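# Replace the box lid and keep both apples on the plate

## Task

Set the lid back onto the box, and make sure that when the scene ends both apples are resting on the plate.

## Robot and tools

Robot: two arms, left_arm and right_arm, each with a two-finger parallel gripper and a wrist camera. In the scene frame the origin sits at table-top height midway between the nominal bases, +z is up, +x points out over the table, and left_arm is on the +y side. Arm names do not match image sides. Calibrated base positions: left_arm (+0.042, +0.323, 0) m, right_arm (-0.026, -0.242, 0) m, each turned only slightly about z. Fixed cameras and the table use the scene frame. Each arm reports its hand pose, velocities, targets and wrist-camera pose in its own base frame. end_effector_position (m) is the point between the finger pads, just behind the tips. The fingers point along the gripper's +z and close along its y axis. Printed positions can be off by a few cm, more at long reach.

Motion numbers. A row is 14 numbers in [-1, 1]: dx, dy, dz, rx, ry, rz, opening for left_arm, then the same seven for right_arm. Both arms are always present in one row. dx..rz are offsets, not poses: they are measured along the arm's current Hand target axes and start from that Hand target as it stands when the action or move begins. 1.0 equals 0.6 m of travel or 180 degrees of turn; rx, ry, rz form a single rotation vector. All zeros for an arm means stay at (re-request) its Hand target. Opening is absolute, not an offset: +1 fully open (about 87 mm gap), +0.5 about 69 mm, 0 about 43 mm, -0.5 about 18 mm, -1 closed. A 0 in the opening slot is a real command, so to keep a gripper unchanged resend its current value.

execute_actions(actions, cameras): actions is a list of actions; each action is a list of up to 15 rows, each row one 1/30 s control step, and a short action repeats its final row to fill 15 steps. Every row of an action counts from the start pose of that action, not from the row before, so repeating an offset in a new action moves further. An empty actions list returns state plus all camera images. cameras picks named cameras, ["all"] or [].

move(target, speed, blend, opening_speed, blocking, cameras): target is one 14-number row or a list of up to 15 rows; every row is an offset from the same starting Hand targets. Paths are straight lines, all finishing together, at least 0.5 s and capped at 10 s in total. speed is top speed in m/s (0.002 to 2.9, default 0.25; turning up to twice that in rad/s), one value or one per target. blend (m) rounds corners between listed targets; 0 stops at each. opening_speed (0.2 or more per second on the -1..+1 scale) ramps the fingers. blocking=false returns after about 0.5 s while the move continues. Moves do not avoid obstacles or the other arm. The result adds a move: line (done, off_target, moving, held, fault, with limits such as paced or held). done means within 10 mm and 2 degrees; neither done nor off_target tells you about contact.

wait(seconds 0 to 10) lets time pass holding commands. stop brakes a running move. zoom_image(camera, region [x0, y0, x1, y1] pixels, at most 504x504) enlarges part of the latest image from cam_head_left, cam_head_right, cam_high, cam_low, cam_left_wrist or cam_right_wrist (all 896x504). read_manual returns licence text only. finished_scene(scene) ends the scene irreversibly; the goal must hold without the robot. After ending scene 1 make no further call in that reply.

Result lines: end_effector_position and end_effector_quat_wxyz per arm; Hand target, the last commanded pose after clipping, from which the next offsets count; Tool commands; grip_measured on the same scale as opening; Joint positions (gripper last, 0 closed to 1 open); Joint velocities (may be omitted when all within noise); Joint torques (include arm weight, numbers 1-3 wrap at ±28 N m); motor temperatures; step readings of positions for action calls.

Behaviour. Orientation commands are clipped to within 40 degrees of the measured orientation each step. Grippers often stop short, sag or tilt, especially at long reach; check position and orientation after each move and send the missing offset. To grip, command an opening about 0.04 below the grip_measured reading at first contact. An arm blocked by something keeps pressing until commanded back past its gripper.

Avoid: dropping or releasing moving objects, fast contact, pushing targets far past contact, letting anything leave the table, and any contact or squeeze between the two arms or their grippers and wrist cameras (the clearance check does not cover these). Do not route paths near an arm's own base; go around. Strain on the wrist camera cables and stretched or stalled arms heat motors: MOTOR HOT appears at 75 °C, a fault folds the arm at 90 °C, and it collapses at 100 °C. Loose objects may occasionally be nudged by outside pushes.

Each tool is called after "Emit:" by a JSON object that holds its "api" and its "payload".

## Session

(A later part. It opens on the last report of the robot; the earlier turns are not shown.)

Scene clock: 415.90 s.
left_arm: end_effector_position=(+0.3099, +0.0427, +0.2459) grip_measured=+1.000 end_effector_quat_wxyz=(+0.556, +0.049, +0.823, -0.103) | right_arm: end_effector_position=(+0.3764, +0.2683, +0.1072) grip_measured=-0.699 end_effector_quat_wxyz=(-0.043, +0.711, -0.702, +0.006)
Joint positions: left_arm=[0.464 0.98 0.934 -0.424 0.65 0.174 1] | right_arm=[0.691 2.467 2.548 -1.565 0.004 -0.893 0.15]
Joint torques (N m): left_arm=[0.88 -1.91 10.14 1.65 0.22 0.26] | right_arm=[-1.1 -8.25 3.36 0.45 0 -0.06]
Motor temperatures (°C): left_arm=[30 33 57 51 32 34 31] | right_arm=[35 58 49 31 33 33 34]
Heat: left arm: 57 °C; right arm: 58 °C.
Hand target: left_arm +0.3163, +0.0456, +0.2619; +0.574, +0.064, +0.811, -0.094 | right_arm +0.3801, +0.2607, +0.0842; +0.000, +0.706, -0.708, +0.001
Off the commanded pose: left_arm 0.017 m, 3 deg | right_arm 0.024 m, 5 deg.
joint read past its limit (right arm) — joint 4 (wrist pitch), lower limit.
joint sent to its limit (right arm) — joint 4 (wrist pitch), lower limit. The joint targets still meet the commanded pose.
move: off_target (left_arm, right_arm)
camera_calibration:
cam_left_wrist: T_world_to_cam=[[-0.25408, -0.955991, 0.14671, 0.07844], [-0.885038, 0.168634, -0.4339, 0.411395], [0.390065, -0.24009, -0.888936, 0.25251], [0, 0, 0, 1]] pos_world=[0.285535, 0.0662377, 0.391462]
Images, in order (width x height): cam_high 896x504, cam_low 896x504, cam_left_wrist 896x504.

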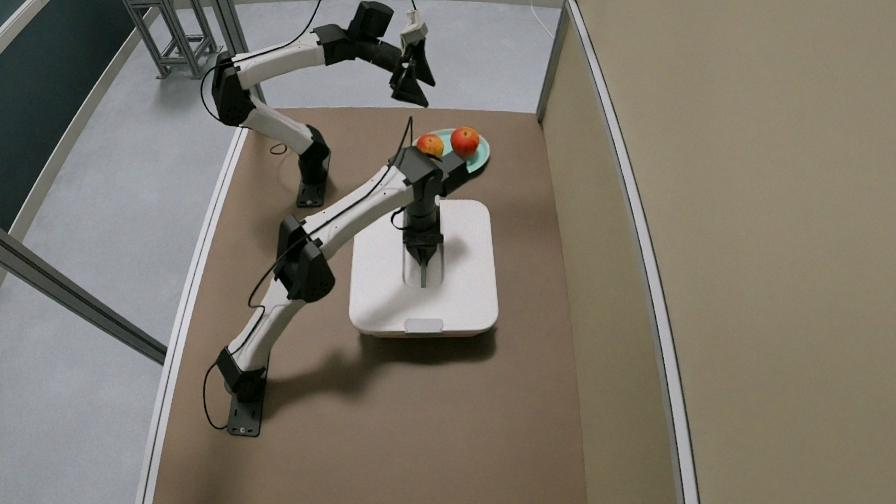

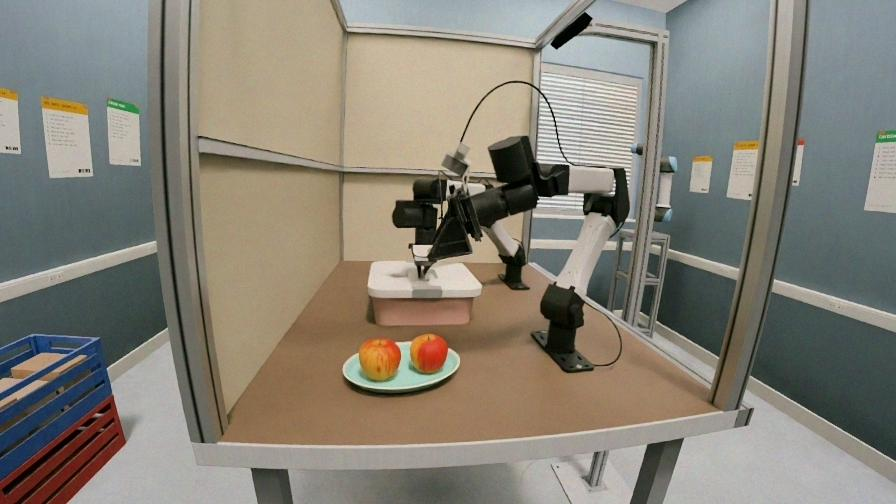

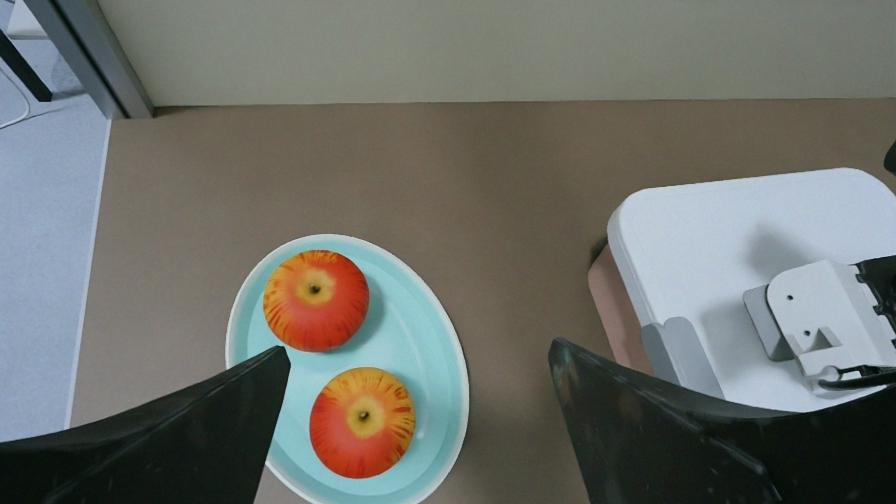

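Emit:
{"api": "move", "payload": {"target": [[0,0,0,0,0,0,1,-0.012,0,-0.038,0,0,0,-1],[0,0,0,0,0,0,1,-0.012,0,-0.038,0,0,0,-0.4],[0,0,0,0,0,0,1,-0.012,0,-0.13,0,0,0,-0.4],[0,0,0,0,0,0,1,0.25,0,-0.18,0,0,0,-0.4]], "speed": 0.25, "blend": [0,0,0.03,0], "cameras": ["all"]}}

Emit:
{"api": "zoom_image", "payload": {"camera": "cam_low", "region": [340, 200, 520, 340]}}

Emit:
{"api": "zoom_image", "payload": {"camera": "cam_high", "region": [320, 150, 530, 360]}}

Scene clock: 432.77 s.
left_arm: end_effector_position=(+0.3099, +0.0427, +0.2459) grip_measured=+1.000 end_effector_quat_wxyz=(+0.556, +0.049, +0.823, -0.103) | right_arm: end_effector_position=(+0.3805, +0.1114, +0.1844) grip_measured=-0.400 end_effector_quat_wxyz=(-0.055, +0.702, -0.710, +0.027)
Joint positions: left_arm=[0.464 0.98 0.934 -0.424 0.65 0.174 1] | right_arm=[0.386 2.057 2.168 -1.56 0.009 -1.174 0.3]
Joint torques (N m): left_arm=[0.87 -1.96 10.09 1.65 0.23 0.26] | right_arm=[0.72 -10.82 5 0.44 0.1 -0.15]
Motor temperatures (°C): left_arm=[30 33 57 51 32 34 31] | right_arm=[35 59 47 31 33 33 34]
Heat: left arm: 57 °C; right arm: 59 °C.
Hand target: left_arm +0.3163, +0.0456, +0.2619; +0.574, +0.064, +0.811, -0.094 | right_arm +0.3796, +0.1109, +0.1925; +0.000, +0.706, -0.708, +0.001
Off the commanded pose: left_arm 0.017 m, 3 deg | right_arm 0.008 m, 7 deg.
joint read past its limit (right arm) — joint 4 (wrist pitch), lower limit.
joint sent to its limit (right arm) — joint 4 (wrist pitch), lower limit. The joint targets are off in orientation, not in position.
move: off_target (left_arm, right_arm); blend cut to 0.0278 m at target 3; target 2's new opening was sent with right_arm's hand 0.004 m and 5 deg from that target
camera_calibration:
cam_left_wrist: T_world_to_cam=[[-0.25408, -0.955991, 0.14671, 0.07844], [-0.885038, 0.168634, -0.4339, 0.411395], [0.390065, -0.24009, -0.888936, 0.25251], [0, 0, 0, 1]] pos_world=[0.285535, 0.0662377, 0.391462]
cam_right_wrist: T_world_to_cam=[[0.992783, -0.0545809, 0.10678, -0.389012], [-0.113369, -0.717472, 0.687301, 0.0246482], [0.0390985, -0.694446, -0.718482, 0.337159], [0, 0, 0, 1]] pos_world=[0.375816, 0.230591, 0.266841]

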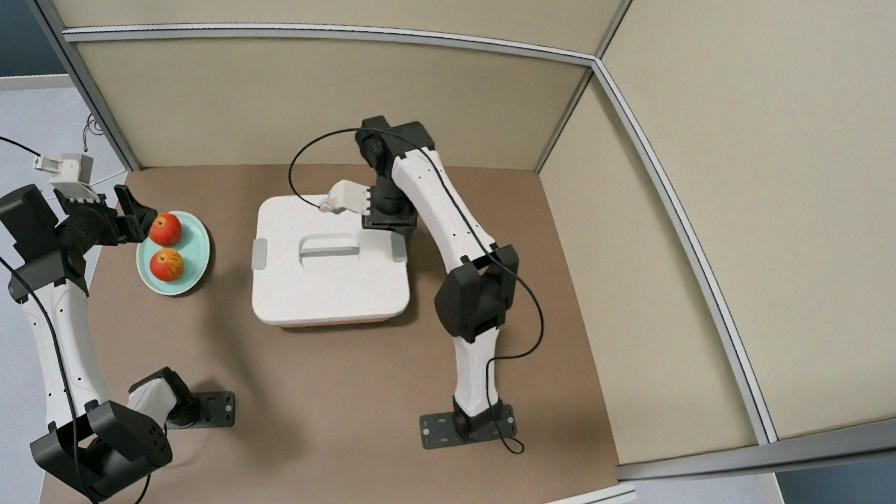

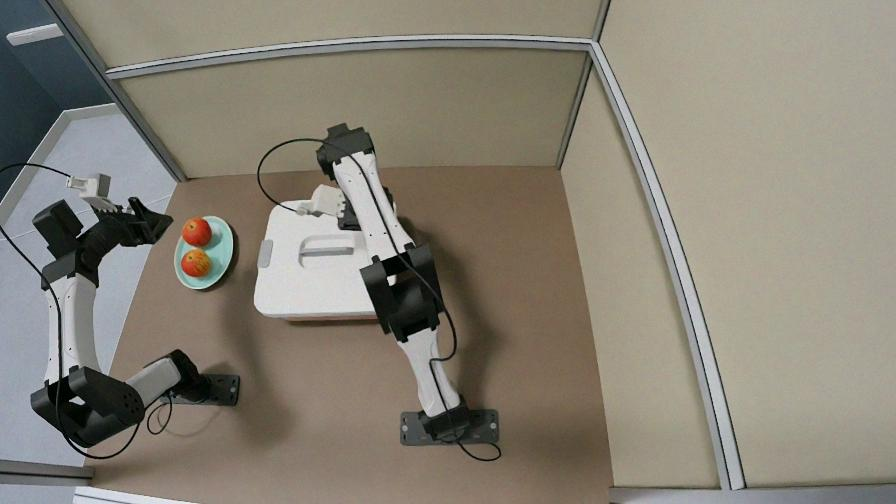

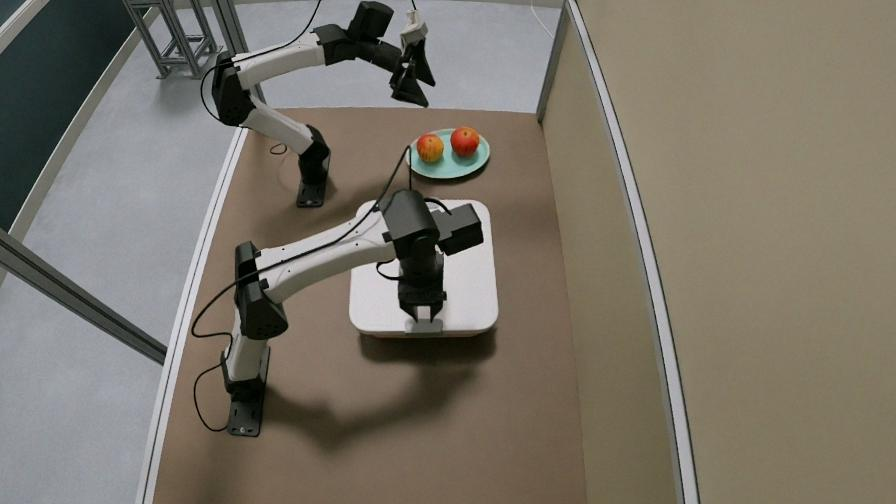

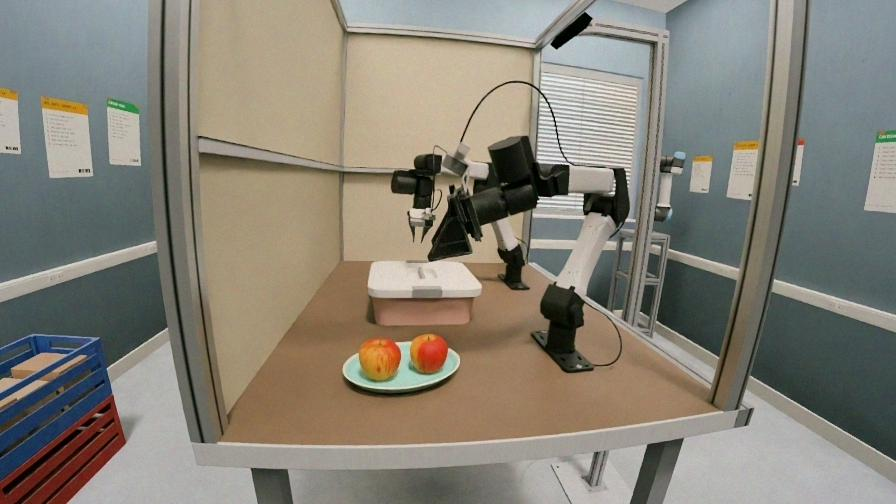

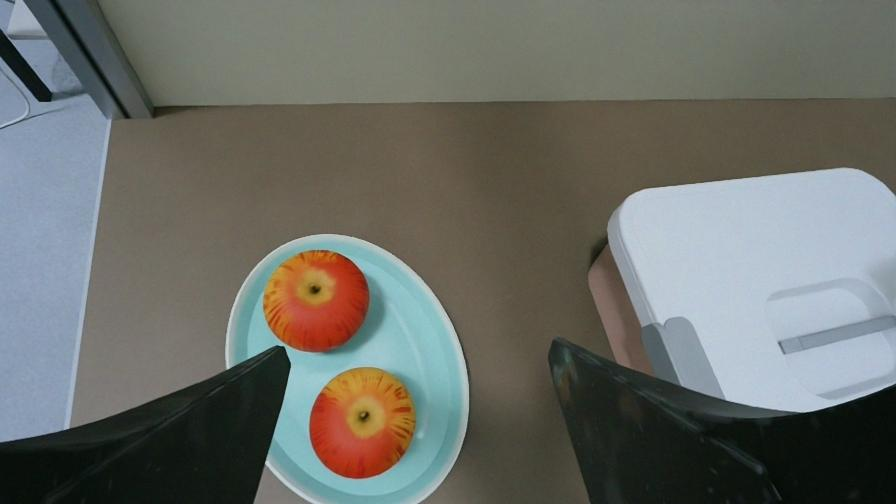

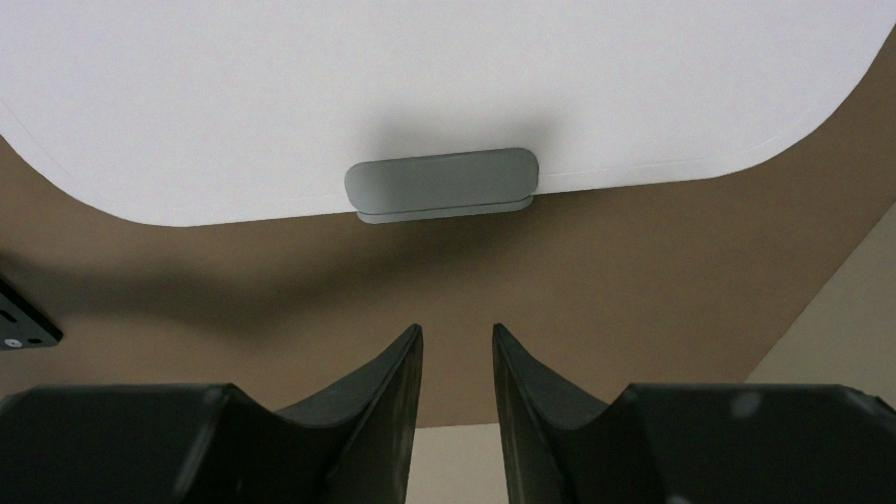

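Scaled by 2.800.

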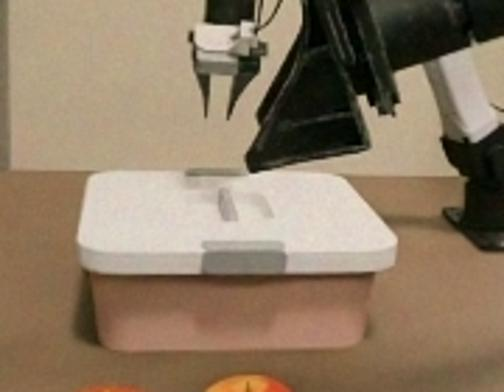

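Scaled by 2.400.

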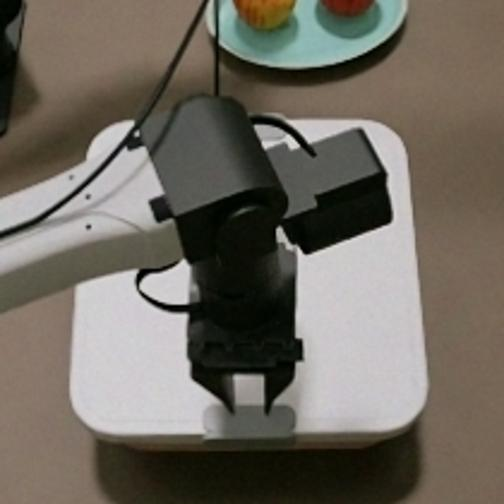

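Emit:
{"api": "move", "payload": {"target": [[0,0,0,0,0,0,1,-0.04,0,0.09,0,0,0,-1],[0,0,0,0,0,0,1,-0.04,0,0.17,0,0,0,-1]], "speed": [0.2,0.06], "cameras": ["cam_high","cam_low"]}}

Emit:
{"api": "zoom_image", "payload": {"camera": "cam_high", "region": [320, 150, 530, 360]}}

Emit:
{"api": "zoom_image", "payload": {"camera": "cam_low", "region": [340, 200, 520, 340]}}

Scene clock: 456.50 s.
left_arm: end_effector_position=(+0.3099, +0.0427, +0.2459) grip_measured=+1.000 end_effector_quat_wxyz=(+0.556, +0.049, +0.823, -0.103) | right_arm: end_effector_position=(+0.3761, +0.1300, +0.1218) grip_measured=-1.000 end_effector_quat_wxyz=(-0.012, +0.710, -0.704, +0.015)
Joint positions: left_arm=[0.464 0.98 0.934 -0.424 0.65 0.174 1] | right_arm=[0.437 2.104 1.984 -1.417 0.02 -1.142 0]
Joint torques (N m): left_arm=[0.9 -1.92 10.14 1.65 0.21 0.28] | right_arm=[0.27 -5.37 1.78 0.84 -0.13 0.11]
Motor temperatures (°C): left_arm=[30 33 57 51 32 34 31] | right_arm=[35 63 47 31 33 33 33]
Heat: left arm: 57 °C; right arm: 63 °C.
Hand target: left_arm +0.3163, +0.0456, +0.2619; +0.574, +0.064, +0.811, -0.094 | right_arm +0.3798, +0.1347, +0.0903; +0.000, +0.706, -0.708, +0.001
Off the commanded pose: left_arm 0.017 m, 3 deg | right_arm 0.032 m, 2 deg.
move: off_target (left_arm, right_arm)
Images, in order (width x height): cam_high 896x504, cam_low 896x504.

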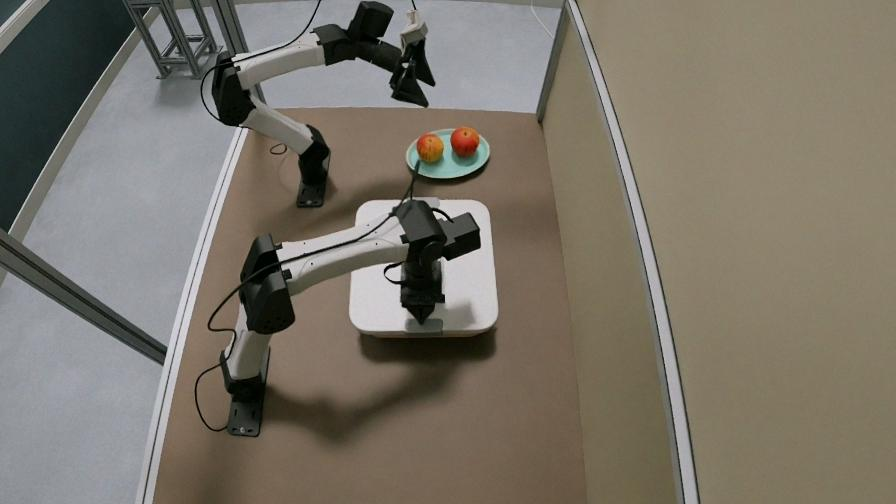

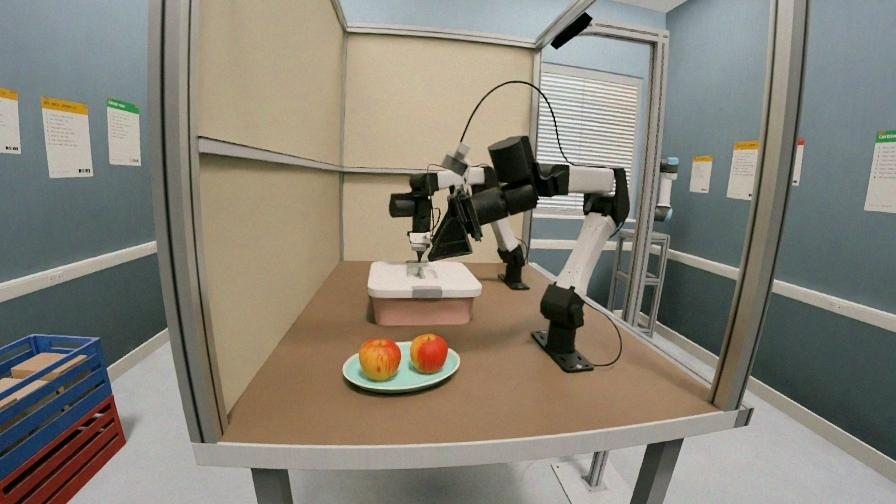

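Scaled by 2.400.

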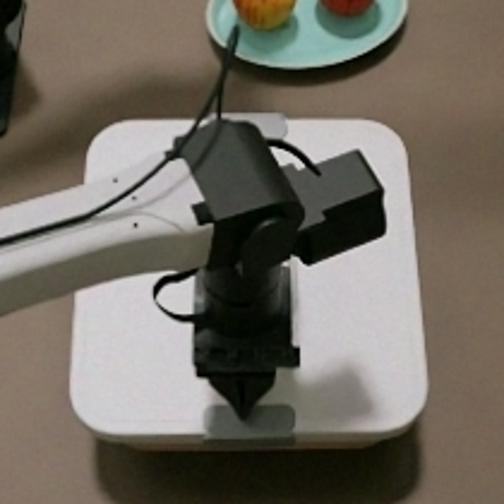

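Scaled by 2.800.

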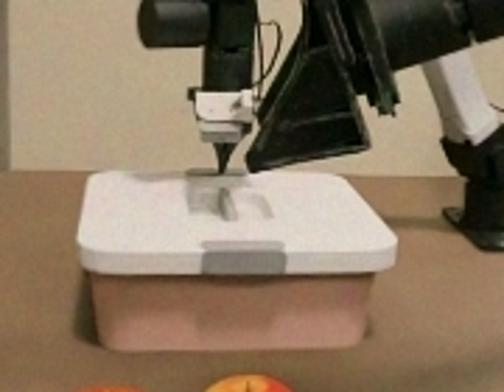

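Emit:
{"api": "move", "payload": {"target": [0,0,0,0,0,0,1,0,0,-0.15,0,0,0,-1], "speed": 0.4, "cameras": ["cam_high","cam_low"]}}

Emit:
{"api": "finished_scene", "payload": {"scene": 1}}

Scene clock: 469.83 s.
left_arm: end_effector_position=(+0.3099, +0.0427, +0.2459) grip_measured=+1.000 end_effector_quat_wxyz=(+0.556, +0.049, +0.823, -0.103) | right_arm: end_effector_position=(+0.3833, +0.1338, +0.1674) grip_measured=-1.000 end_effector_quat_wxyz=(-0.045, +0.708, -0.704, +0.026)
Joint positions: left_arm=[0.464 0.98 0.934 -0.424 0.65 0.174 1] | right_arm=[0.437 2.108 2.176 -1.535 0.018 -1.141 0]
Joint torques (N m): left_arm=[0.84 -1.96 10.04 1.64 0.23 0.26] | right_arm=[0.83 -11.14 7.65 0.12 -0.01 0.04]
Motor temperatures (°C): left_arm=[30 33 57 51 32 34 31] | right_arm=[35 58 46 31 33 33 33]
Heat: left arm: 57 °C; right arm: 58 °C.
Hand target: left_arm +0.3163, +0.0456, +0.2619; +0.574, +0.064, +0.811, -0.094 | right_arm +0.3798, +0.1349, +0.1804; +0.000, +0.706, -0.708, +0.001
Off the commanded pose: left_arm 0.017 m, 3 deg | right_arm 0.013 m, 6 deg.
joint sent to its limit (right arm) — joint 4 (wrist pitch), lower limit. The joint targets are off in orientation, not in position.
move: off_target (left_arm, right_arm)
Images, in order (width x height): cam_high 896x504, cam_low 896x504.

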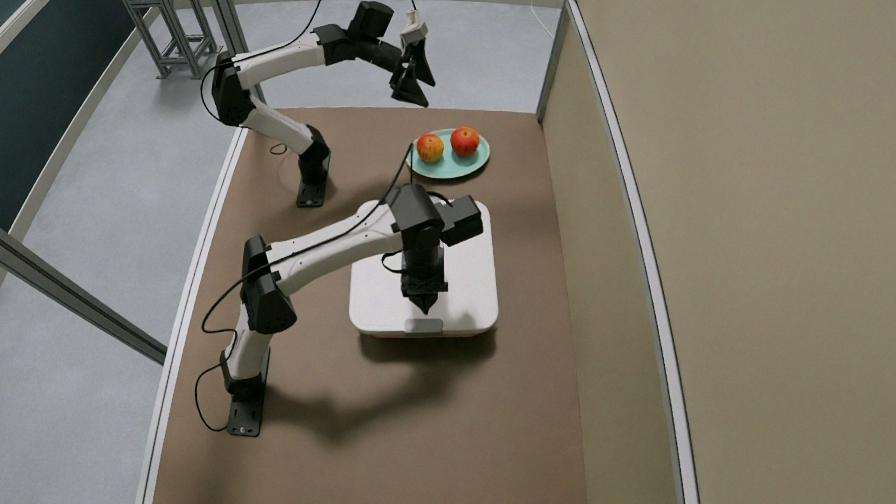

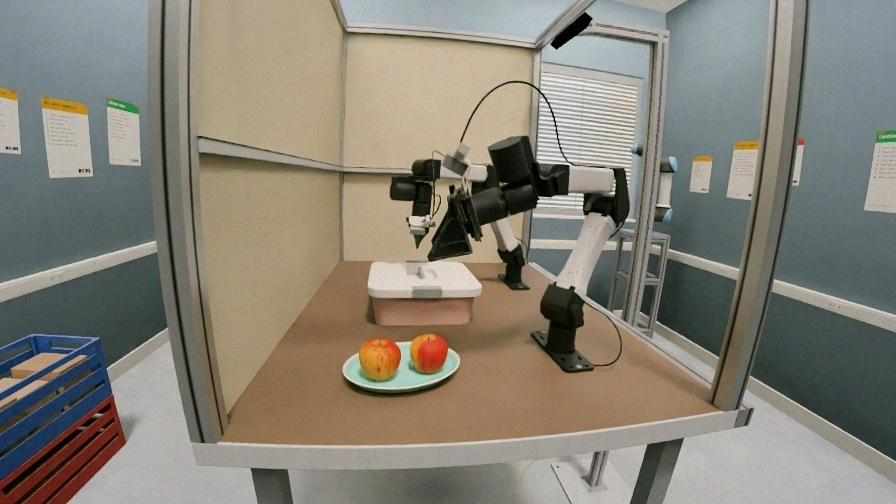

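The scene is finished: the task was done.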